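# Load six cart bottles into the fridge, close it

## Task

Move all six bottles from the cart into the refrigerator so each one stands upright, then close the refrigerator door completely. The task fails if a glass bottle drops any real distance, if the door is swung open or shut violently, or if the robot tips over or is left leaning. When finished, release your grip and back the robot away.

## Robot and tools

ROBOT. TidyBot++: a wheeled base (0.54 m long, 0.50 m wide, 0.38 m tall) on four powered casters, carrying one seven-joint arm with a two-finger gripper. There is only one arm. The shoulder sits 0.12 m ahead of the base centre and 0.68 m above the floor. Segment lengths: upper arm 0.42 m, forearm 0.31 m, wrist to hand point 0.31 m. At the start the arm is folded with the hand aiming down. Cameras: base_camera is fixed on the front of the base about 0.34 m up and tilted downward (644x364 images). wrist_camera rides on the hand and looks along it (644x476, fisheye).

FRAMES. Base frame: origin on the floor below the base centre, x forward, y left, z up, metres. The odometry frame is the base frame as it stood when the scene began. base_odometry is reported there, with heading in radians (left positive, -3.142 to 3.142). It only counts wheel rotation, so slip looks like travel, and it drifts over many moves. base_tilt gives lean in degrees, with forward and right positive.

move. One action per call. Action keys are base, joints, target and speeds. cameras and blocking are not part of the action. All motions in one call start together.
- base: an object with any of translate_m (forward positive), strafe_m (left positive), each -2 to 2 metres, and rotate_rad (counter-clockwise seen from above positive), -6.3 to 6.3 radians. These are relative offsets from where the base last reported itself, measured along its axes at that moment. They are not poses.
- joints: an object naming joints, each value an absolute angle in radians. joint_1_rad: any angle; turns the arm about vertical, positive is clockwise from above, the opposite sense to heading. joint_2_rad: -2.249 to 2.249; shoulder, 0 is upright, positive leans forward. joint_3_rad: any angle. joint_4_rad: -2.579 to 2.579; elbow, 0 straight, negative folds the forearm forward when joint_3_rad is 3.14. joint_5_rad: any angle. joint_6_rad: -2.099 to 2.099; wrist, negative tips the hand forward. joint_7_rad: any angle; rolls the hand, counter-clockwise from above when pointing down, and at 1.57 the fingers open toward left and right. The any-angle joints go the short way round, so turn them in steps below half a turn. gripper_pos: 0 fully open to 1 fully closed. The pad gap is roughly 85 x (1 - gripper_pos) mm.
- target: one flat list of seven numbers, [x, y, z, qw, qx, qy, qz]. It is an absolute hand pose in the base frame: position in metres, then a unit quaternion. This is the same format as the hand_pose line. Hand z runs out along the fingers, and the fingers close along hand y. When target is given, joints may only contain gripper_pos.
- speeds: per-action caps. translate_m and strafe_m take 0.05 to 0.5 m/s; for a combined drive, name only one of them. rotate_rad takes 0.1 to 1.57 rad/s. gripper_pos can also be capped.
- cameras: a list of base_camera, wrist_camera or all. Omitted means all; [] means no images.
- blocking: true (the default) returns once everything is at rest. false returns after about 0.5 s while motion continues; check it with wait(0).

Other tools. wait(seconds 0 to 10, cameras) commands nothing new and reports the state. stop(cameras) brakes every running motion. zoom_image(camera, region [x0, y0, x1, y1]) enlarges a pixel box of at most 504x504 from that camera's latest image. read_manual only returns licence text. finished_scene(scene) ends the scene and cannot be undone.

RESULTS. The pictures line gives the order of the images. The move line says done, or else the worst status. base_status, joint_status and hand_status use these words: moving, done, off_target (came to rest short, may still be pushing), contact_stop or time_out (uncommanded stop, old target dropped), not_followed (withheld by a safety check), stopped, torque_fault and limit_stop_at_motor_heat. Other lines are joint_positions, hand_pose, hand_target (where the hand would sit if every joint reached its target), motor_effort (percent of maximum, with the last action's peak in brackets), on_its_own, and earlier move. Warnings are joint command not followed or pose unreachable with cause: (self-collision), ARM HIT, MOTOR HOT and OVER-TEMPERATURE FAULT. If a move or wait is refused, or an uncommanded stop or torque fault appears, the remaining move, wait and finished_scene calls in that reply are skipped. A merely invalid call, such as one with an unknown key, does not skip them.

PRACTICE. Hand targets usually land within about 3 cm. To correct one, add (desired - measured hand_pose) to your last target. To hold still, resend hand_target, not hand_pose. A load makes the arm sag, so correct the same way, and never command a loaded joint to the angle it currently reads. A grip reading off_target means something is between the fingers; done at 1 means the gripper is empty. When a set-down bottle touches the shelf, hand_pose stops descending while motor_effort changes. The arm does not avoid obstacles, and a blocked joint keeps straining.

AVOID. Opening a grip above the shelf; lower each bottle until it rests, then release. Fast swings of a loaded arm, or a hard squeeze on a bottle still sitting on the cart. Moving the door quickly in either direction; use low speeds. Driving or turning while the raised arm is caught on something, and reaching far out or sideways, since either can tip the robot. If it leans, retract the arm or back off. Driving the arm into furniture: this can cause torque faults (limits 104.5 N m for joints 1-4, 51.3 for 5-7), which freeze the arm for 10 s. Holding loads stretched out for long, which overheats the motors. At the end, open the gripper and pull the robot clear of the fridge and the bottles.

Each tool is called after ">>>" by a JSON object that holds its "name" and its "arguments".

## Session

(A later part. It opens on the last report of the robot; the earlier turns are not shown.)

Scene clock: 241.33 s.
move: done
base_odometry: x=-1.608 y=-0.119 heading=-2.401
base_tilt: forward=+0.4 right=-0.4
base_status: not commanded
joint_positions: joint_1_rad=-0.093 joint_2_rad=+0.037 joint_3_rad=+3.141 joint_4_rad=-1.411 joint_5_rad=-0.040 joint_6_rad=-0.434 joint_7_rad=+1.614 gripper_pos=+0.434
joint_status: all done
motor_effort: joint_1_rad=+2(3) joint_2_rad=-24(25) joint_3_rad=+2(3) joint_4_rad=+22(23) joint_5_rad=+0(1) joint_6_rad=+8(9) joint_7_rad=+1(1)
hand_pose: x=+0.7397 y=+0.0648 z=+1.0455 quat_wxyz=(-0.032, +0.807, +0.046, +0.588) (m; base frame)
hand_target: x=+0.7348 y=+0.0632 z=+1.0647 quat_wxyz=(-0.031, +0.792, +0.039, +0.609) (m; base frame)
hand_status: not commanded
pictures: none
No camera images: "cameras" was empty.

>>> {"name": "move", "arguments": {"joints": {"gripper_pos": 0.05}, "cameras": ["wrist_camera"]}}

>>> {"name": "move", "arguments": {"base": {"translate_m": -0.75}, "speeds": {"translate_m": 0.35}, "cameras": ["wrist_camera"]}}

>>> {"name": "move", "arguments": {"base": {"translate_m": -0.129, "strafe_m": 0.156, "rotate_rad": -2.312}, "speeds": {"strafe_m": 0.3, "rotate_rad": 1.2}, "joints": {"joint_1_rad": 0, "joint_2_rad": 0.111, "joint_4_rad": -1.68, "joint_6_rad": -0.061, "gripper_pos": 0.1}, "cameras": ["wrist_camera"]}}

Scene clock: 248.57 s.
move: done
base_odometry: x=-1.608 y=-0.119 heading=-2.401
base_tilt: forward=+0.3 right=-0.4
base_status: not commanded
joint_positions: joint_1_rad=-0.093 joint_2_rad=+0.037 joint_3_rad=+3.141 joint_4_rad=-1.411 joint_5_rad=-0.040 joint_6_rad=-0.434 joint_7_rad=+1.614 gripper_pos=+0.050
joint_status: all done
motor_effort: joint_1_rad=+0(2) joint_2_rad=-23(25) joint_3_rad=+1(3) joint_4_rad=+21(23) joint_5_rad=-1(1) joint_6_rad=+8(9) joint_7_rad=+0(1)
hand_pose: x=+0.7394 y=+0.0648 z=+1.0458 quat_wxyz=(-0.032, +0.807, +0.046, +0.588) (m; base frame)
hand_target: x=+0.7348 y=+0.0632 z=+1.0647 quat_wxyz=(-0.031, +0.792, +0.039, +0.609) (m; base frame)
hand_status: not commanded
pictures: wrist_camera
camera_calibration:
wrist_camera: T_world_to_cam=[[0.0840067, -0.995163, 0.0509203, -0.0562662], [-0.291207, -0.0733882, -0.953841, 1.27234], [0.952964, 0.0653007, -0.295964, -0.266107], [0, 0, 0, 1]] pos_world=[0.628832, 0.0547578, 1.13772]

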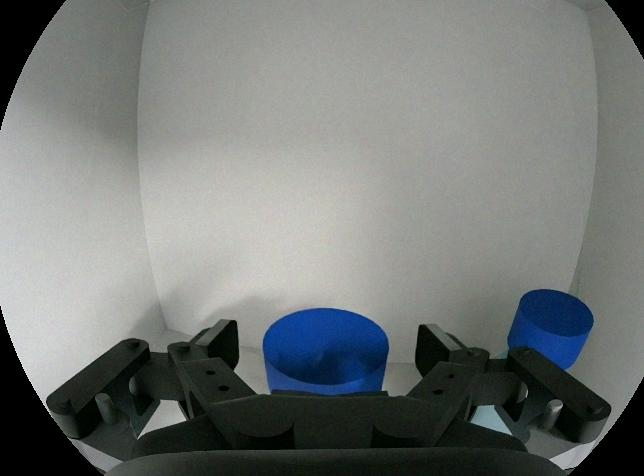

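Scene clock: 251.67 s.
move: done
base_odometry: x=-1.055 y=+0.387 heading=-2.401
base_tilt: forward=+0.3 right=-0.3
base_status: done
joint_positions: joint_1_rad=-0.094 joint_2_rad=+0.019 joint_3_rad=+3.141 joint_4_rad=-1.414 joint_5_rad=-0.040 joint_6_rad=-0.432 joint_7_rad=+1.614 gripper_pos=+0.050
joint_status: not commanded
motor_effort: joint_1_rad=+1(3) joint_2_rad=-23(29) joint_3_rad=+1(3) joint_4_rad=+22(23) joint_5_rad=-1(1) joint_6_rad=+9(9) joint_7_rad=+0(1)
hand_pose: x=+0.7329 y=+0.0644 z=+1.0558 quat_wxyz=(-0.033, +0.802, +0.046, +0.595) (m; base frame)
hand_target: x=+0.7348 y=+0.0632 z=+1.0647 quat_wxyz=(-0.031, +0.792, +0.039, +0.609) (m; base frame)
hand_status: not commanded
pictures: wrist_camera
camera_calibration:
wrist_camera: T_world_to_cam=[[0.0835375, -0.995211, 0.0507539, -0.0560425], [-0.27489, -0.07197, -0.958778, 1.27319], [0.95784, 0.0661422, -0.279586, -0.277863], [0, 0, 0, 1]] pos_world=[0.620816, 0.0542356, 1.14586]

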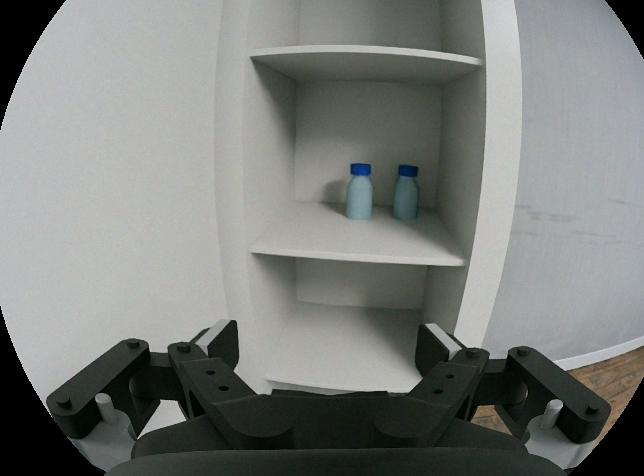

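Scene clock: 254.70 s.
move: done
base_odometry: x=-0.854 y=+0.359 heading=+1.571
base_tilt: forward=+0.4 right=-0.4
base_status: done
joint_positions: joint_1_rad=-0.004 joint_2_rad=+0.121 joint_3_rad=+3.144 joint_4_rad=-1.676 joint_5_rad=-0.040 joint_6_rad=-0.103 joint_7_rad=+1.614 gripper_pos=+0.100
joint_status: all done
motor_effort: joint_1_rad=+0(3) joint_2_rad=-27(30) joint_3_rad=+0(3) joint_4_rad=+21(24) joint_5_rad=-1(1) joint_6_rad=+8(9) joint_7_rad=+0(1)
hand_pose: x=+0.7708 y=+0.0034 z=+0.9280 quat_wxyz=(-0.001, +0.814, +0.003, +0.581) (m; base frame)
hand_target: x=+0.7714 y=+0.0014 z=+0.9449 quat_wxyz=(+0.000, +0.799, +0.000, +0.601) (m; base frame)
hand_status: not commanded
pictures: wrist_camera
camera_calibration:
wrist_camera: T_world_to_cam=[[-0.0201996, -0.998431, 0.0522323, -0.0348392], [-0.315887, -0.0431935, -0.947813, 1.17794], [0.948582, -0.035645, -0.314518, -0.305897], [0, 0, 0, 1]] pos_world=[0.661561, 0.0051912, 1.02208]

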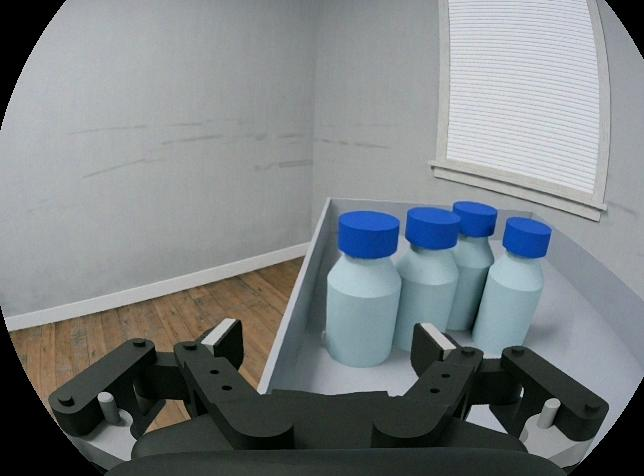

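>>> {"name": "move", "arguments": {"base": {"strafe_m": -0.031, "translate_m": 0.13}, "speeds": {"translate_m": 0.15}, "joints": {"gripper_pos": 0.17}, "cameras": ["wrist_camera"]}}

Scene clock: 267.27 s.
move: done
base_odometry: x=-0.823 y=+0.489 heading=+1.570
base_tilt: forward=+0.4 right=-0.4
base_status: done
joint_positions: joint_1_rad=-0.004 joint_2_rad=+0.120 joint_3_rad=+3.144 joint_4_rad=-1.676 joint_5_rad=-0.040 joint_6_rad=-0.102 joint_7_rad=+1.614 gripper_pos=+0.170
joint_status: all done
motor_effort: joint_1_rad=+0(1) joint_2_rad=-26(29) joint_3_rad=+1(2) joint_4_rad=+21(22) joint_5_rad=-1(1) joint_6_rad=+8(9) joint_7_rad=+0(1)
hand_pose: x=+0.7706 y=+0.0033 z=+0.9290 quat_wxyz=(-0.001, +0.813, +0.003, +0.582) (m; base frame)
hand_target: x=+0.7714 y=+0.0014 z=+0.9449 quat_wxyz=(+0.000, +0.799, +0.000, +0.601) (m; base frame)
hand_status: not commanded
pictures: wrist_camera
camera_calibration:
wrist_camera: T_world_to_cam=[[-0.0204777, -0.998427, 0.0521934, -0.0347367], [-0.313821, -0.0431471, -0.948501, 1.17788], [0.949261, -0.0358024, -0.312443, -0.307869], [0, 0, 0, 1]] pos_world=[0.661178, 0.00511733, 1.02284]

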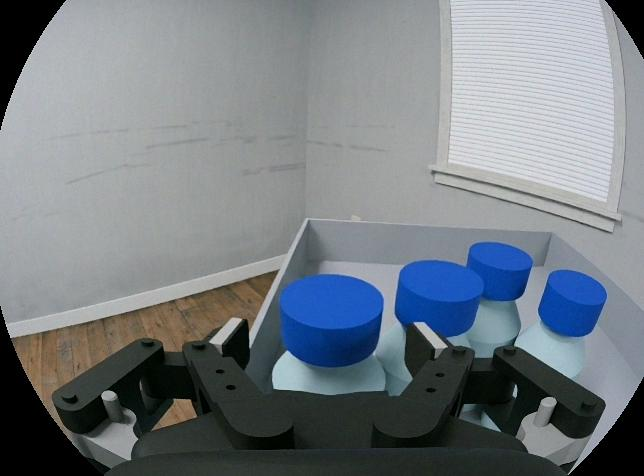

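>>> {"name": "move", "arguments": {"base": {"strafe_m": 0.002, "translate_m": 0.018}, "speeds": {"translate_m": 0.08}, "joints": {"gripper_pos": 0.28}, "cameras": ["wrist_camera"]}}

Scene clock: 273.30 s.
move: done
base_odometry: x=-0.825 y=+0.507 heading=+1.570
base_tilt: forward=+0.4 right=-0.4
base_status: done
joint_positions: joint_1_rad=-0.004 joint_2_rad=+0.123 joint_3_rad=+3.144 joint_4_rad=-1.676 joint_5_rad=-0.040 joint_6_rad=-0.101 joint_7_rad=+1.614 gripper_pos=+0.280
joint_status: all done
motor_effort: joint_1_rad=+0(2) joint_2_rad=-27(29) joint_3_rad=+1(1) joint_4_rad=+20(22) joint_5_rad=+0(1) joint_6_rad=+8(9) joint_7_rad=+0(1)
hand_pose: x=+0.7713 y=+0.0033 z=+0.9276 quat_wxyz=(-0.001, +0.813, +0.003, +0.582) (m; base frame)
hand_target: x=+0.7714 y=+0.0014 z=+0.9449 quat_wxyz=(+0.000, +0.799, +0.000, +0.601) (m; base frame)
hand_status: not commanded
pictures: wrist_camera
camera_calibration:
wrist_camera: T_world_to_cam=[[-0.0204465, -0.998425, 0.0522429, -0.0347306], [-0.315233, -0.0431506, -0.948033, 1.17744], [0.948794, -0.0358526, -0.313854, -0.307351], [0, 0, 0, 1]] pos_world=[0.66207, 0.00511184, 1.0216]

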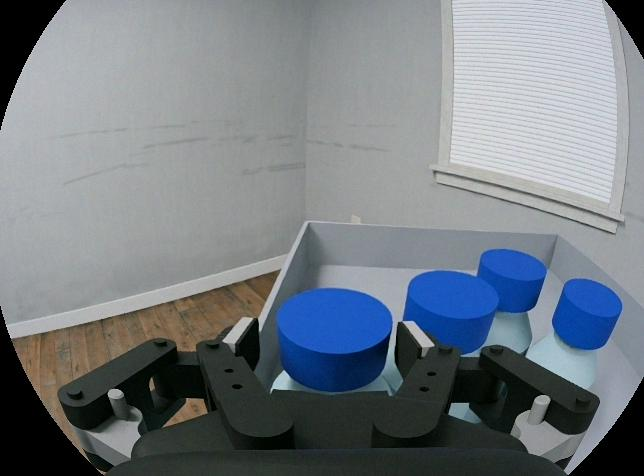

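>>> {"name": "move", "arguments": {"base": {"strafe_m": -0.002, "translate_m": 0.012}, "speeds": {"translate_m": 0.08}, "cameras": ["wrist_camera"]}}

>>> {"name": "move", "arguments": {"joints": {"gripper_pos": 0.6}, "cameras": ["wrist_camera"]}}

Scene clock: 275.87 s.
move: done
base_odometry: x=-0.823 y=+0.520 heading=+1.570
base_tilt: forward=+0.3 right=-0.4
base_status: done
joint_positions: joint_1_rad=-0.004 joint_2_rad=+0.123 joint_3_rad=+3.144 joint_4_rad=-1.676 joint_5_rad=-0.040 joint_6_rad=-0.100 joint_7_rad=+1.614 gripper_pos=+0.280
joint_status: not commanded
motor_effort: joint_1_rad=+1(1) joint_2_rad=-27(29) joint_3_rad=+1(2) joint_4_rad=+21(22) joint_5_rad=-1(1) joint_6_rad=+8(9) joint_7_rad=+0(1)
hand_pose: x=+0.7715 y=+0.0033 z=+0.9276 quat_wxyz=(-0.001, +0.813, +0.003, +0.582) (m; base frame)
hand_target: x=+0.7714 y=+0.0014 z=+0.9449 quat_wxyz=(+0.000, +0.799, +0.000, +0.601) (m; base frame)
hand_status: not commanded
pictures: wrist_camera
camera_calibration:
wrist_camera: T_world_to_cam=[[-0.0204996, -0.998424, 0.0522414, -0.0346949], [-0.314818, -0.0431481, -0.948171, 1.1773], [0.948931, -0.0358836, -0.313438, -0.307975], [0, 0, 0, 1]] pos_world=[0.66217, 0.00510655, 1.02156]

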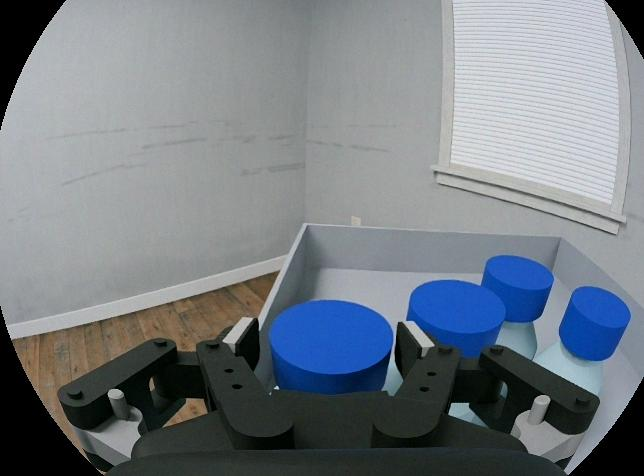

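Scene clock: 276.57 s.
move: off_target
base_odometry: x=-0.823 y=+0.520 heading=+1.570
base_tilt: forward=+0.4 right=-0.4
base_status: not commanded
joint_positions: joint_1_rad=-0.004 joint_2_rad=+0.123 joint_3_rad=+3.144 joint_4_rad=-1.677 joint_5_rad=-0.040 joint_6_rad=-0.099 joint_7_rad=+1.614 gripper_pos=+0.440
joint_status: gripper_pos off_target (ended at +0.440, target +0.600)
motor_effort: joint_1_rad=+0(1) joint_2_rad=-26(27) joint_3_rad=+1(1) joint_4_rad=+22(22) joint_5_rad=-1(1) joint_6_rad=+8(9) joint_7_rad=+0(1)
hand_pose: x=+0.7714 y=+0.0033 z=+0.9280 quat_wxyz=(-0.001, +0.813, +0.003, +0.582) (m; base frame)
hand_target: x=+0.7714 y=+0.0014 z=+0.9449 quat_wxyz=(+0.000, +0.799, +0.000, +0.601) (m; base frame)
hand_status: not commanded
pictures: wrist_camera
camera_calibration:
wrist_camera: T_world_to_cam=[[-0.0206735, -0.998424, 0.0521674, -0.0345639], [-0.313761, -0.0430634, -0.948525, 1.17717], [0.949277, -0.0359775, -0.312377, -0.309071], [0, 0, 0, 1]] pos_world=[0.662029, 0.0050639, 1.02183]

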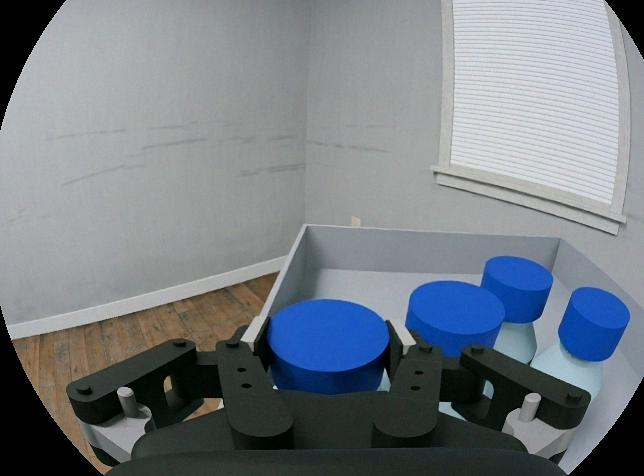

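>>> {"name": "move", "arguments": {"joints": {"joint_2_rad": 0.03, "joint_4_rad": -1.25, "joint_6_rad": -0.565}, "cameras": ["wrist_camera"]}}

>>> {"name": "move", "arguments": {"base": {"translate_m": -0.2}, "speeds": {"translate_m": 0.3}, "cameras": ["wrist_camera"]}}

>>> {"name": "move", "arguments": {"base": {"translate_m": 0.066, "strafe_m": 0.231, "rotate_rad": 2.312}, "speeds": {"strafe_m": 0.25, "rotate_rad": 0.9}, "joints": {"joint_1_rad": -0.31}}}

Scene clock: 283.27 s.
move: done
base_odometry: x=-0.823 y=+0.520 heading=+1.570
base_tilt: forward=+0.4 right=-0.4
base_status: not commanded
joint_positions: joint_1_rad=-0.004 joint_2_rad=+0.061 joint_3_rad=+3.144 joint_4_rad=-1.284 joint_5_rad=-0.040 joint_6_rad=-0.533 joint_7_rad=+1.614 gripper_pos=+0.440
joint_status: all done
motor_effort: joint_1_rad=+0(1) joint_2_rad=-28(34) joint_3_rad=+1(1) joint_4_rad=+25(27) joint_5_rad=-1(1) joint_6_rad=+11(12) joint_7_rad=+0(1)
hand_pose: x=+0.7476 y=+0.0082 z=+1.0781 quat_wxyz=(-0.006, +0.807, +0.010, +0.591) (m; base frame)
hand_target: x=+0.7325 y=+0.0014 z=+1.1082 quat_wxyz=(+0.000, +0.797, +0.000, +0.604) (m; base frame)
hand_status: not commanded
pictures: wrist_camera
camera_calibration:
wrist_camera: T_world_to_cam=[[-0.00474411, -0.998651, 0.0517, -0.0493065], [-0.293444, -0.0480342, -0.954769, 1.30383], [0.955964, -0.0197006, -0.292821, -0.265561], [0, 0, 0, 1]] pos_world=[0.636233, 0.00815657, 1.16964]

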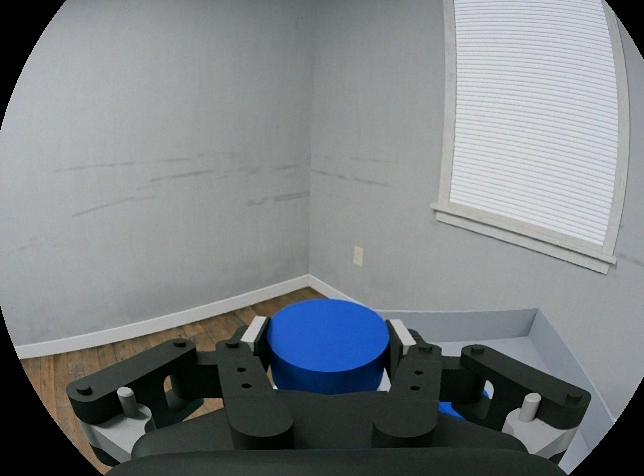

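Scene clock: 284.97 s.
move: done
base_odometry: x=-0.823 y=+0.319 heading=+1.570
base_tilt: forward=+0.3 right=-0.4
base_status: done
joint_positions: joint_1_rad=-0.004 joint_2_rad=+0.053 joint_3_rad=+3.144 joint_4_rad=-1.283 joint_5_rad=-0.040 joint_6_rad=-0.541 joint_7_rad=+1.614 gripper_pos=+0.440
joint_status: not commanded
motor_effort: joint_1_rad=+0(2) joint_2_rad=-28(32) joint_3_rad=+1(2) joint_4_rad=+25(27) joint_5_rad=-1(1) joint_6_rad=+11(12) joint_7_rad=+1(1)
hand_pose: x=+0.7438 y=+0.0083 z=+1.0816 quat_wxyz=(-0.006, +0.806, +0.010, +0.591) (m; base frame)
hand_target: x=+0.7325 y=+0.0014 z=+1.1082 quat_wxyz=(+0.000, +0.797, +0.000, +0.604) (m; base frame)
hand_status: not commanded
pictures: wrist_camera
camera_calibration:
wrist_camera: T_world_to_cam=[[-0.00449766, -0.998651, 0.0517321, -0.0496226], [-0.291728, -0.048172, -0.955288, 1.30534], [0.956491, -0.0193883, -0.291117, -0.263143], [0, 0, 0, 1]] pos_world=[0.632274, 0.0082232, 1.17294]

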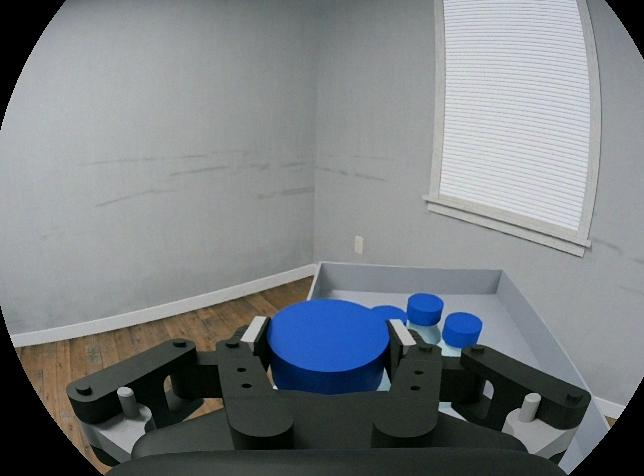

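Scene clock: 288.57 s.
move: done
base_odometry: x=-1.054 y=+0.386 heading=-2.401
base_tilt: forward=+0.3 right=-0.4
base_status: done
joint_positions: joint_1_rad=-0.312 joint_2_rad=+0.069 joint_3_rad=+3.136 joint_4_rad=-1.283 joint_5_rad=-0.036 joint_6_rad=-0.541 joint_7_rad=+1.614 gripper_pos=+0.440
joint_status: all done
motor_effort: joint_1_rad=+0(8) joint_2_rad=-29(34) joint_3_rad=+1(6) joint_4_rad=+25(26) joint_5_rad=-1(3) joint_6_rad=+11(12) joint_7_rad=+1(1)
hand_pose: x=+0.7165 y=+0.2035 z=+1.0712 quat_wxyz=(-0.096, +0.799, +0.138, +0.577) (m; base frame)
hand_target: x=+0.7028 y=+0.1884 z=+1.1082 quat_wxyz=(-0.093, +0.788, +0.123, +0.597) (m; base frame)
hand_status: not commanded
pictures: base_camera, wrist_camera
camera_calibration:
wrist_camera: T_world_to_cam=[[0.306308, -0.950361, 0.0546724, -0.0900122], [-0.276443, -0.143764, -0.950216, 1.29998], [0.910909, 0.275945, -0.306757, -0.247001], [0, 0, 0, 1]] pos_world=[0.611937, 0.169504, 1.16441]

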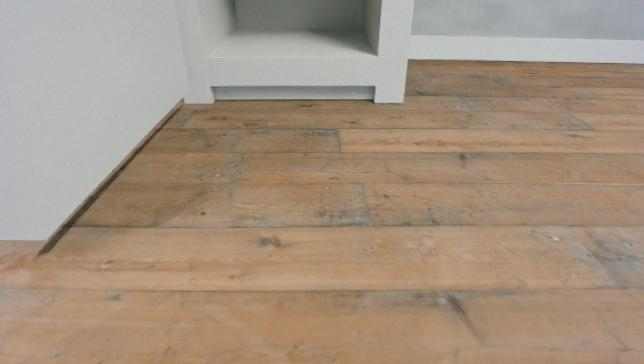

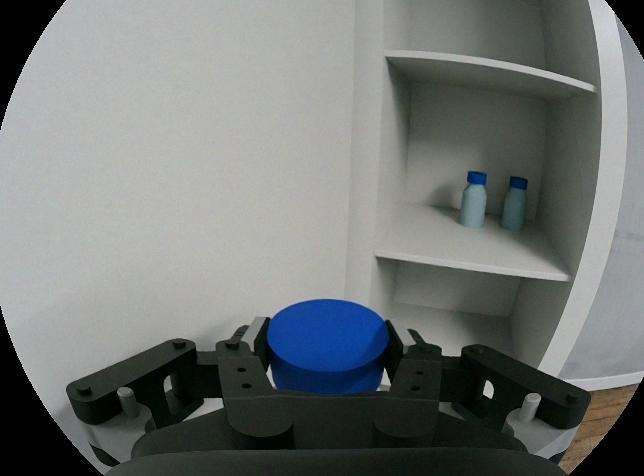

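>>> {"name": "move", "arguments": {"base": {"translate_m": 0.76}, "speeds": {"translate_m": 0.25}, "cameras": ["wrist_camera"]}}

>>> {"name": "move", "arguments": {"joints": {"joint_2_rad": 0.018, "joint_4_rad": -1.385, "joint_6_rad": -0.43}, "cameras": ["wrist_camera"]}}

Scene clock: 294.67 s.
move: done
base_odometry: x=-1.615 y=-0.127 heading=-2.401
base_tilt: forward=+0.4 right=-0.4
base_status: done
joint_positions: joint_1_rad=-0.312 joint_2_rad=+0.063 joint_3_rad=+3.136 joint_4_rad=-1.283 joint_5_rad=-0.036 joint_6_rad=-0.542 joint_7_rad=+1.614 gripper_pos=+0.440
joint_status: not commanded
motor_effort: joint_1_rad=+0(2) joint_2_rad=-28(32) joint_3_rad=+1(3) joint_4_rad=+25(26) joint_5_rad=-1(1) joint_6_rad=+11(12) joint_7_rad=+0(1)
hand_pose: x=+0.7142 y=+0.2027 z=+1.0747 quat_wxyz=(-0.097, +0.798, +0.138, +0.579) (m; base frame)
hand_target: x=+0.7028 y=+0.1884 z=+1.1082 quat_wxyz=(-0.093, +0.788, +0.123, +0.597) (m; base frame)
hand_status: not commanded
pictures: wrist_camera
camera_calibration:
wrist_camera: T_world_to_cam=[[0.305982, -0.950465, 0.0546958, -0.0900315], [-0.272041, -0.142344, -0.9517, 1.30067], [0.912343, 0.276323, -0.30212, -0.249703], [0, 0, 0, 1]] pos_world=[0.609197, 0.168569, 1.16733]

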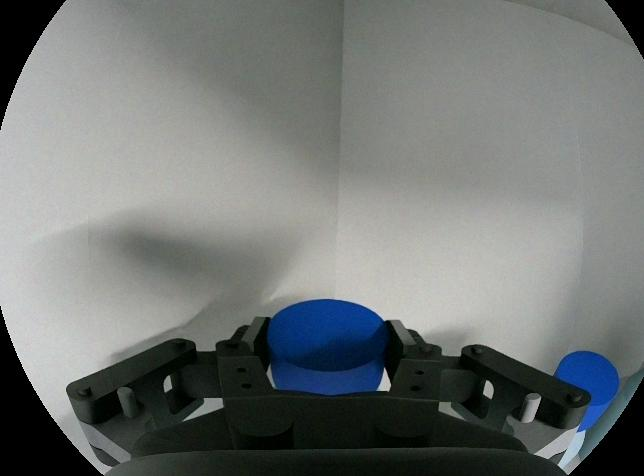

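Scene clock: 295.70 s.
move: done
base_odometry: x=-1.615 y=-0.127 heading=-2.401
base_tilt: forward=+0.4 right=-0.4
base_status: not commanded
joint_positions: joint_1_rad=-0.312 joint_2_rad=+0.049 joint_3_rad=+3.136 joint_4_rad=-1.383 joint_5_rad=-0.036 joint_6_rad=-0.473 joint_7_rad=+1.614 gripper_pos=+0.440
joint_status: all done
motor_effort: joint_1_rad=+1(1) joint_2_rad=-26(29) joint_3_rad=+1(2) joint_4_rad=+23(26) joint_5_rad=+0(1) joint_6_rad=+9(12) joint_7_rad=+0(1)
hand_pose: x=+0.7117 y=+0.2012 z=+1.0439 quat_wxyz=(-0.095, +0.803, +0.138, +0.572) (m; base frame)
hand_target: x=+0.7073 y=+0.1899 z=+1.0743 quat_wxyz=(-0.094, +0.784, +0.122, +0.601) (m; base frame)
hand_status: not commanded
pictures: wrist_camera
camera_calibration:
wrist_camera: T_world_to_cam=[[0.304543, -0.950942, 0.0544348, -0.0876023], [-0.287339, -0.146208, -0.946604, 1.27685], [0.908125, 0.27264, -0.317769, -0.236151], [0, 0, 0, 1]] pos_world=[0.608021, 0.167765, 1.1384]

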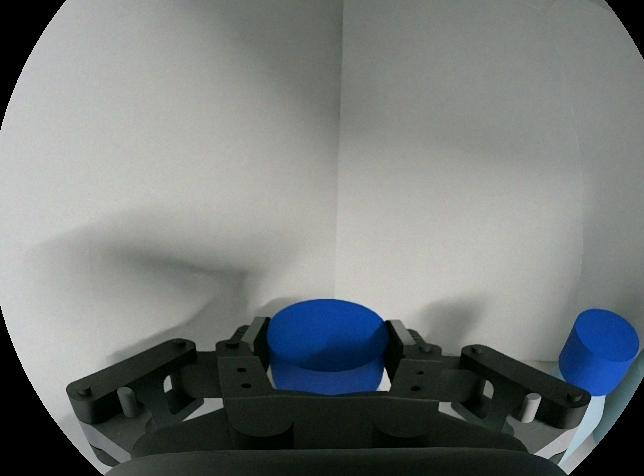

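>>> {"name": "move", "arguments": {"joints": {"joint_2_rad": 0.016, "joint_4_rad": -1.42, "joint_6_rad": -0.395}, "cameras": []}}

>>> {"name": "move", "arguments": {"joints": {"gripper_pos": 0.05}, "cameras": ["wrist_camera"]}}

Scene clock: 297.90 s.
move: done
base_odometry: x=-1.615 y=-0.127 heading=-2.401
base_tilt: forward=+0.4 right=-0.4
base_status: not commanded
joint_positions: joint_1_rad=-0.312 joint_2_rad=+0.038 joint_3_rad=+3.136 joint_4_rad=-1.413 joint_5_rad=-0.036 joint_6_rad=-0.435 joint_7_rad=+1.613 gripper_pos=+0.440
joint_status: all done
motor_effort: joint_1_rad=+1(3) joint_2_rad=-25(26) joint_3_rad=+2(3) joint_4_rad=+22(23) joint_5_rad=+0(1) joint_6_rad=+8(10) joint_7_rad=+0(1)
hand_pose: x=+0.7101 y=+0.2003 z=+1.0434 quat_wxyz=(-0.096, +0.798, +0.136, +0.580) (m; base frame)
hand_target: x=+0.7081 y=+0.1901 z=+1.0647 quat_wxyz=(-0.094, +0.783, +0.122, +0.602) (m; base frame)
hand_status: not commanded
pictures: none
No camera images: "cameras" was empty.

Scene clock: 298.73 s.
move: done
base_odometry: x=-1.615 y=-0.127 heading=-2.401
base_tilt: forward=+0.4 right=-0.4
base_status: not commanded
joint_positions: joint_1_rad=-0.312 joint_2_rad=+0.036 joint_3_rad=+3.136 joint_4_rad=-1.413 joint_5_rad=-0.036 joint_6_rad=-0.435 joint_7_rad=+1.613 gripper_pos=+0.050
joint_status: all done
motor_effort: joint_1_rad=+1(2) joint_2_rad=-24(26) joint_3_rad=+1(2) joint_4_rad=+21(23) joint_5_rad=+0(1) joint_6_rad=+8(9) joint_7_rad=+1(2)
hand_pose: x=+0.7094 y=+0.2001 z=+1.0446 quat_wxyz=(-0.096, +0.797, +0.136, +0.580) (m; base frame)
hand_target: x=+0.7081 y=+0.1901 z=+1.0647 quat_wxyz=(-0.094, +0.783, +0.122, +0.602) (m; base frame)
hand_status: not commanded
pictures: wrist_camera
camera_calibration:
wrist_camera: T_world_to_cam=[[0.301893, -0.951861, 0.0531132, -0.0845679], [-0.269635, -0.13869, -0.952923, 1.26918], [0.914416, 0.273359, -0.298525, -0.258357], [0, 0, 0, 1]] pos_world=[0.603991, 0.16615, 1.13679]

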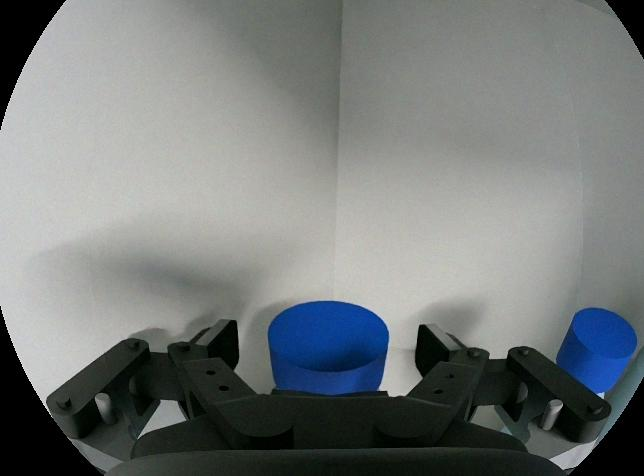

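>>> {"name": "move", "arguments": {"base": {"translate_m": -0.114, "strafe_m": -0.037}, "speeds": {"translate_m": 0.2}, "cameras": ["wrist_camera"]}}

>>> {"name": "move", "arguments": {"base": {"translate_m": -0.64}, "speeds": {"translate_m": 0.4}, "joints": {"joint_1_rad": 0.0}}}

Scene clock: 302.53 s.
move: done
base_odometry: x=-1.556 y=-0.023 heading=-2.401
base_tilt: forward=+0.3 right=-0.4
base_status: done
joint_positions: joint_1_rad=-0.312 joint_2_rad=+0.021 joint_3_rad=+3.136 joint_4_rad=-1.413 joint_5_rad=-0.036 joint_6_rad=-0.434 joint_7_rad=+1.613 gripper_pos=+0.050
joint_status: not commanded
motor_effort: joint_1_rad=+0(1) joint_2_rad=-23(28) joint_3_rad=+1(2) joint_4_rad=+22(22) joint_5_rad=+0(1) joint_6_rad=+8(9) joint_7_rad=+0(1)
hand_pose: x=+0.7043 y=+0.1984 z=+1.0538 quat_wxyz=(-0.097, +0.793, +0.135, +0.586) (m; base frame)
hand_target: x=+0.7081 y=+0.1901 z=+1.0647 quat_wxyz=(-0.094, +0.783, +0.122, +0.602) (m; base frame)
hand_status: not commanded
pictures: wrist_camera
camera_calibration:
wrist_camera: T_world_to_cam=[[0.301039, -0.952136, 0.0530353, -0.0843891], [-0.255731, -0.134183, -0.95739, 1.27039], [0.918682, 0.274649, -0.283885, -0.26907], [0, 0, 0, 1]] pos_world=[0.597475, 0.164016, 1.14435]

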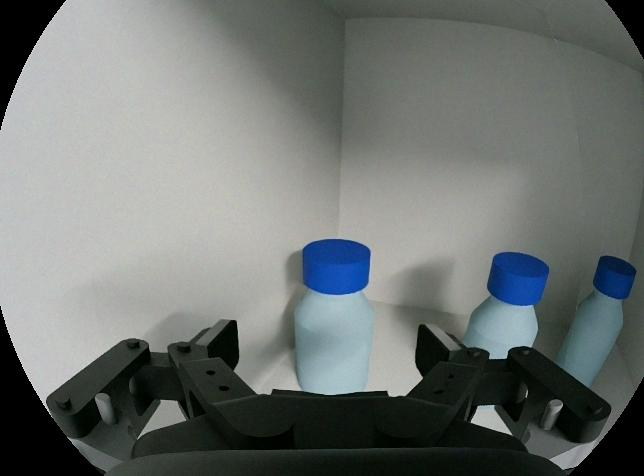

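Scene clock: 305.10 s.
move: done
base_odometry: x=-1.084 y=+0.409 heading=-2.400
base_tilt: forward=+0.3 right=-0.4
base_status: done
joint_positions: joint_1_rad=-0.016 joint_2_rad=+0.018 joint_3_rad=+3.139 joint_4_rad=-1.414 joint_5_rad=-0.036 joint_6_rad=-0.433 joint_7_rad=+1.613 gripper_pos=+0.050
joint_status: all done
motor_effort: joint_1_rad=+0(2) joint_2_rad=-23(27) joint_3_rad=+1(2) joint_4_rad=+21(23) joint_5_rad=-1(1) joint_6_rad=+8(9) joint_7_rad=+0(1)
hand_pose: x=+0.7356 y=+0.0174 z=+1.0557 quat_wxyz=(-0.009, +0.803, +0.016, +0.596) (m; base frame)
hand_target: x=+0.7381 y=+0.0014 z=+1.0647 quat_wxyz=(+0.000, +0.793, +0.000, +0.609) (m; base frame)
hand_status: not commanded
pictures: base_camera, wrist_camera
camera_calibration:
wrist_camera: T_world_to_cam=[[0.00735369, -0.998564, 0.0530661, -0.0494302], [-0.28054, -0.0529965, -0.958378, 1.27378], [0.959814, -0.00783953, -0.280526, -0.276513], [0, 0, 0, 1]] pos_world=[0.62311, 0.0159789, 1.14582]

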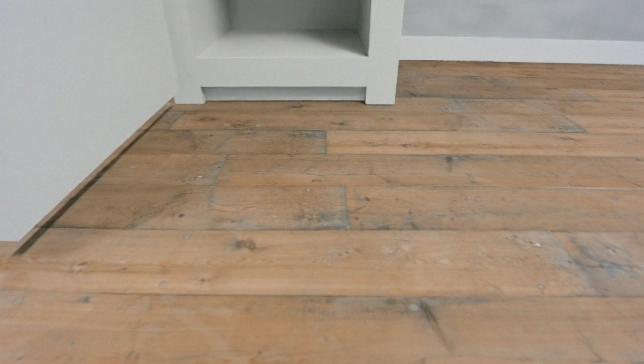

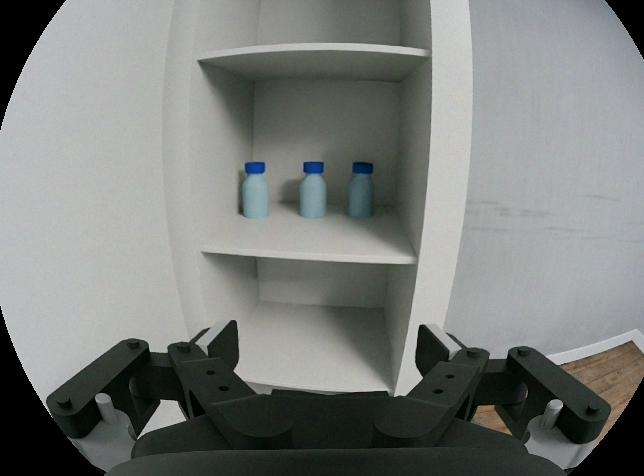

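>>> {"name": "move", "arguments": {"base": {"translate_m": -0.206, "strafe_m": 0.256, "rotate_rad": -2.312}, "speeds": {"strafe_m": 0.3, "rotate_rad": 1.2}, "joints": {"joint_2_rad": 0.111, "joint_4_rad": -1.68, "joint_6_rad": -0.061, "gripper_pos": 0.17}, "cameras": ["wrist_camera"]}}

Scene clock: 310.27 s.
move: done
base_odometry: x=-0.759 y=+0.360 heading=+1.571
base_tilt: forward=+0.4 right=-0.4
base_status: done
joint_positions: joint_1_rad=-0.002 joint_2_rad=+0.124 joint_3_rad=+3.144 joint_4_rad=-1.674 joint_5_rad=-0.036 joint_6_rad=-0.103 joint_7_rad=+1.613 gripper_pos=+0.170
joint_status: all done
motor_effort: joint_1_rad=+0(4) joint_2_rad=-27(31) joint_3_rad=+1(4) joint_4_rad=+21(23) joint_5_rad=+0(1) joint_6_rad=+8(9) joint_7_rad=+0(1)
hand_pose: x=+0.7718 y=+0.0023 z=+0.9272 quat_wxyz=(+0.000, +0.814, +0.003, +0.581) (m; base frame)
hand_target: x=+0.7714 y=+0.0014 z=+0.9449 quat_wxyz=(+0.000, +0.799, +0.000, +0.601) (m; base frame)
hand_status: not commanded
pictures: wrist_camera
camera_calibration:
wrist_camera: T_world_to_cam=[[-0.0212995, -0.998284, 0.0545419, -0.0371937], [-0.316884, -0.0450005, -0.947396, 1.17787], [0.948225, -0.0374625, -0.315382, -0.306139], [0, 0, 0, 1]] pos_world=[0.662745, 0.0044061, 1.02139]

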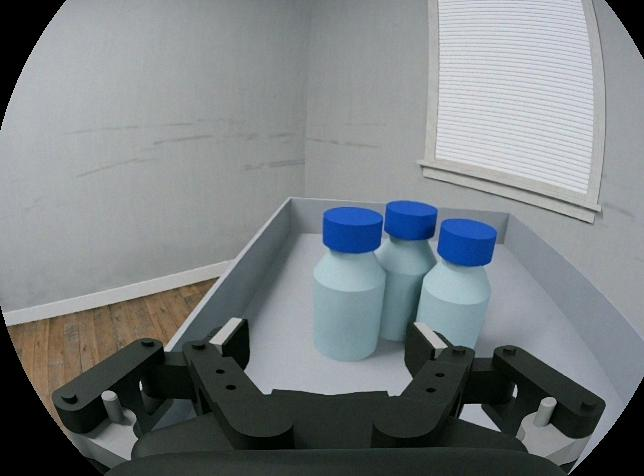

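>>> {"name": "move", "arguments": {"base": {"strafe_m": -0.019, "translate_m": 0.135}, "speeds": {"translate_m": 0.2}, "joints": {"gripper_pos": 0.25}, "cameras": ["wrist_camera"]}}

Scene clock: 314.50 s.
move: done
base_odometry: x=-0.740 y=+0.495 heading=+1.570
base_tilt: forward=+0.4 right=-0.4
base_status: done
joint_positions: joint_1_rad=-0.002 joint_2_rad=+0.121 joint_3_rad=+3.144 joint_4_rad=-1.675 joint_5_rad=-0.036 joint_6_rad=-0.102 joint_7_rad=+1.613 gripper_pos=+0.250
joint_status: all done
motor_effort: joint_1_rad=+0(2) joint_2_rad=-26(30) joint_3_rad=+1(2) joint_4_rad=+21(23) joint_5_rad=-1(1) joint_6_rad=+8(9) joint_7_rad=+0(1)
hand_pose: x=+0.7712 y=+0.0023 z=+0.9293 quat_wxyz=(+0.001, +0.813, +0.003, +0.583) (m; base frame)
hand_target: x=+0.7714 y=+0.0014 z=+0.9449 quat_wxyz=(+0.000, +0.799, +0.000, +0.601) (m; base frame)
hand_status: not commanded
pictures: wrist_camera
camera_calibration:
wrist_camera: T_world_to_cam=[[-0.0215569, -0.998283, 0.0544643, -0.0370648], [-0.313221, -0.0449907, -0.948614, 1.17793], [0.949435, -0.0375085, -0.311714, -0.309253], [0, 0, 0, 1]] pos_world=[0.661771, 0.00439528, 1.02302]

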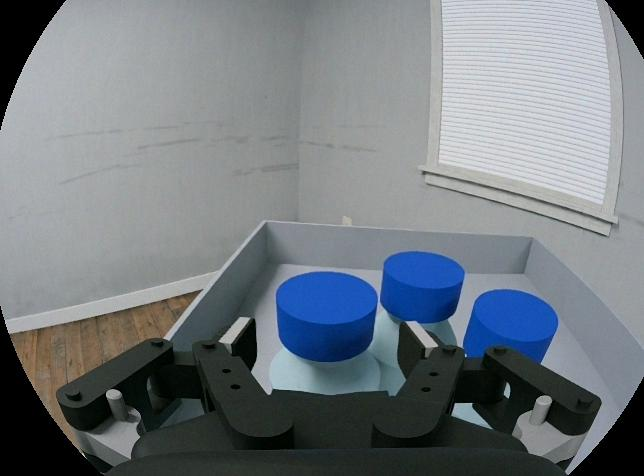

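>>> {"name": "move", "arguments": {"base": {"translate_m": 0.029}, "speeds": {"translate_m": 0.1}, "joints": {"gripper_pos": 0.28}, "cameras": ["wrist_camera"]}}

>>> {"name": "move", "arguments": {"joints": {"gripper_pos": 0.6}, "cameras": ["wrist_camera"]}}

Scene clock: 317.13 s.
move: done
base_odometry: x=-0.740 y=+0.524 heading=+1.570
base_tilt: forward=+0.4 right=-0.4
base_status: done
joint_positions: joint_1_rad=-0.002 joint_2_rad=+0.123 joint_3_rad=+3.144 joint_4_rad=-1.675 joint_5_rad=-0.036 joint_6_rad=-0.101 joint_7_rad=+1.613 gripper_pos=+0.280
joint_status: all done
motor_effort: joint_1_rad=+1(2) joint_2_rad=-27(29) joint_3_rad=+1(2) joint_4_rad=+20(22) joint_5_rad=-1(1) joint_6_rad=+8(9) joint_7_rad=-1(1)
hand_pose: x=+0.7716 y=+0.0023 z=+0.9286 quat_wxyz=(+0.001, +0.813, +0.003, +0.582) (m; base frame)
hand_target: x=+0.7714 y=+0.0014 z=+0.9449 quat_wxyz=(+0.000, +0.799, +0.000, +0.601) (m; base frame)
hand_status: not commanded
pictures: wrist_camera
camera_calibration:
wrist_camera: T_world_to_cam=[[-0.0215746, -0.998282, 0.0544843, -0.0370388], [-0.313578, -0.0449901, -0.948496, 1.17763], [0.949317, -0.0375485, -0.312068, -0.309395], [0, 0, 0, 1]] pos_world=[0.662193, 0.00438905, 1.02244]

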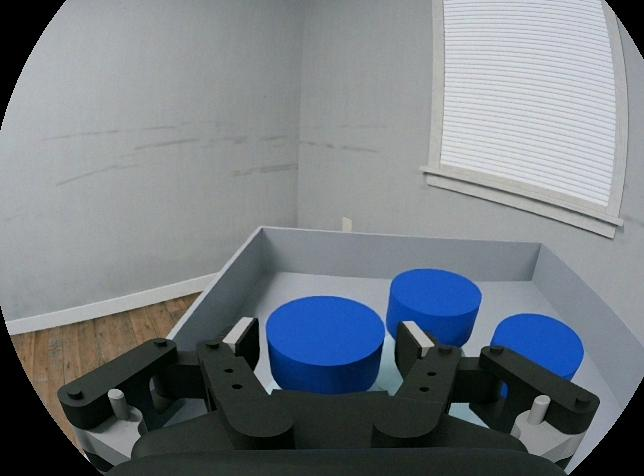

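Scene clock: 317.83 s.
move: off_target
base_odometry: x=-0.740 y=+0.524 heading=+1.570
base_tilt: forward=+0.4 right=-0.4
base_status: not commanded
joint_positions: joint_1_rad=-0.002 joint_2_rad=+0.122 joint_3_rad=+3.144 joint_4_rad=-1.675 joint_5_rad=-0.036 joint_6_rad=-0.100 joint_7_rad=+1.613 gripper_pos=+0.448
joint_status: gripper_pos off_target (ended at +0.448, target +0.600)
motor_effort: joint_1_rad=+1(3) joint_2_rad=-25(27) joint_3_rad=+1(3) joint_4_rad=+21(22) joint_5_rad=-1(1) joint_6_rad=+8(10) joint_7_rad=+0(1)
hand_pose: x=+0.7715 y=+0.0026 z=+0.9291 quat_wxyz=(+0.000, +0.813, +0.004, +0.583) (m; base frame)
hand_target: x=+0.7714 y=+0.0014 z=+0.9449 quat_wxyz=(+0.000, +0.799, +0.000, +0.601) (m; base frame)
hand_status: not commanded
pictures: wrist_camera
camera_calibration:
wrist_camera: T_world_to_cam=[[-0.0211549, -0.998298, 0.0543483, -0.0369452], [-0.312555, -0.0450319, -0.948831, 1.17752], [0.949664, -0.0370593, -0.311071, -0.310289], [0, 0, 0, 1]] pos_world=[0.661928, 0.00464452, 1.02275]

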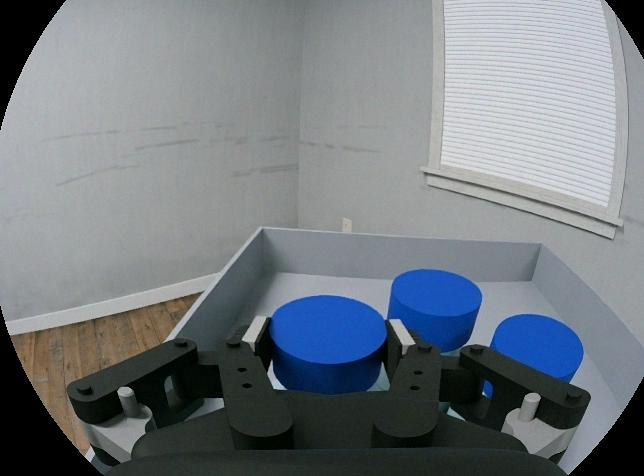

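>>> {"name": "move", "arguments": {"joints": {"gripper_pos": 0.3}, "cameras": []}}

>>> {"name": "move", "arguments": {"base": {"translate_m": 0.007}, "cameras": []}}

>>> {"name": "move", "arguments": {"joints": {"gripper_pos": 0.6}, "cameras": ["wrist_camera"]}}

Scene clock: 320.67 s.
move: done
base_odometry: x=-0.740 y=+0.524 heading=+1.570
base_tilt: forward=+0.3 right=-0.4
base_status: not commanded
joint_positions: joint_1_rad=-0.002 joint_2_rad=+0.122 joint_3_rad=+3.144 joint_4_rad=-1.676 joint_5_rad=-0.036 joint_6_rad=-0.099 joint_7_rad=+1.613 gripper_pos=+0.300
joint_status: all done
motor_effort: joint_1_rad=+1(1) joint_2_rad=-26(28) joint_3_rad=+1(1) joint_4_rad=+21(24) joint_5_rad=-1(1) joint_6_rad=+8(9) joint_7_rad=+0(1)
hand_pose: x=+0.7715 y=+0.0026 z=+0.9290 quat_wxyz=(+0.000, +0.812, +0.004, +0.583) (m; base frame)
hand_target: x=+0.7714 y=+0.0014 z=+0.9449 quat_wxyz=(+0.000, +0.799, +0.000, +0.601) (m; base frame)
hand_status: not commanded
pictures: none
No camera images: "cameras" was empty.

Scene clock: 321.27 s.
move: done
base_odometry: x=-0.740 y=+0.531 heading=+1.570
base_tilt: forward=+0.4 right=-0.4
base_status: done
joint_positions: joint_1_rad=-0.002 joint_2_rad=+0.122 joint_3_rad=+3.144 joint_4_rad=-1.676 joint_5_rad=-0.036 joint_6_rad=-0.099 joint_7_rad=+1.613 gripper_pos=+0.300
joint_status: not commanded
motor_effort: joint_1_rad=+0(1) joint_2_rad=-27(29) joint_3_rad=+1(2) joint_4_rad=+22(22) joint_5_rad=-1(1) joint_6_rad=+8(8) joint_7_rad=+1(1)
hand_pose: x=+0.7714 y=+0.0026 z=+0.9292 quat_wxyz=(+0.000, +0.812, +0.004, +0.583) (m; base frame)
hand_target: x=+0.7714 y=+0.0014 z=+0.9449 quat_wxyz=(+0.000, +0.799, +0.000, +0.601) (m; base frame)
hand_status: not commanded
pictures: none
No camera images: "cameras" was empty.

Scene clock: 321.97 s.
move: off_target
base_odometry: x=-0.740 y=+0.531 heading=+1.570
base_tilt: forward=+0.4 right=-0.4
base_status: not commanded
joint_positions: joint_1_rad=-0.002 joint_2_rad=+0.121 joint_3_rad=+3.143 joint_4_rad=-1.676 joint_5_rad=-0.036 joint_6_rad=-0.098 joint_7_rad=+1.613 gripper_pos=+0.439
joint_status: gripper_pos off_target (ended at +0.439, target +0.600)
motor_effort: joint_1_rad=+1(2) joint_2_rad=-25(27) joint_3_rad=+1(3) joint_4_rad=+21(22) joint_5_rad=-1(2) joint_6_rad=+8(10) joint_7_rad=+0(1)
hand_pose: x=+0.7713 y=+0.0028 z=+0.9296 quat_wxyz=(+0.000, +0.812, +0.004, +0.583) (m; base frame)
hand_target: x=+0.7714 y=+0.0014 z=+0.9449 quat_wxyz=(+0.000, +0.799, +0.000, +0.601) (m; base frame)
hand_status: not commanded
pictures: wrist_camera
camera_calibration:
wrist_camera: T_world_to_cam=[[-0.0208844, -0.998307, 0.0542797, -0.0368845], [-0.311068, -0.0451085, -0.949317, 1.17725], [0.950158, -0.0367106, -0.309599, -0.311688], [0, 0, 0, 1]] pos_world=[0.661589, 0.00483983, 1.02309]

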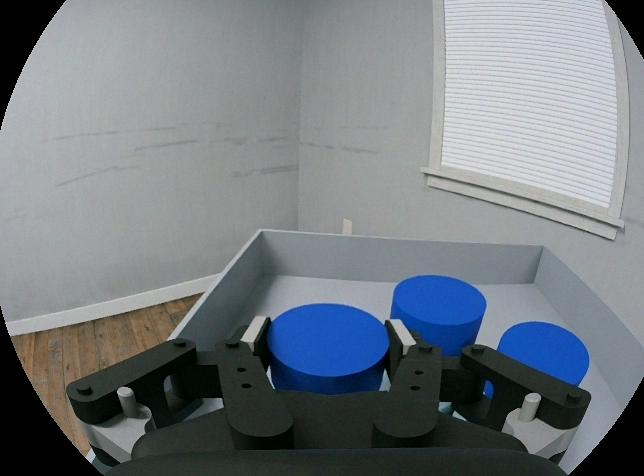

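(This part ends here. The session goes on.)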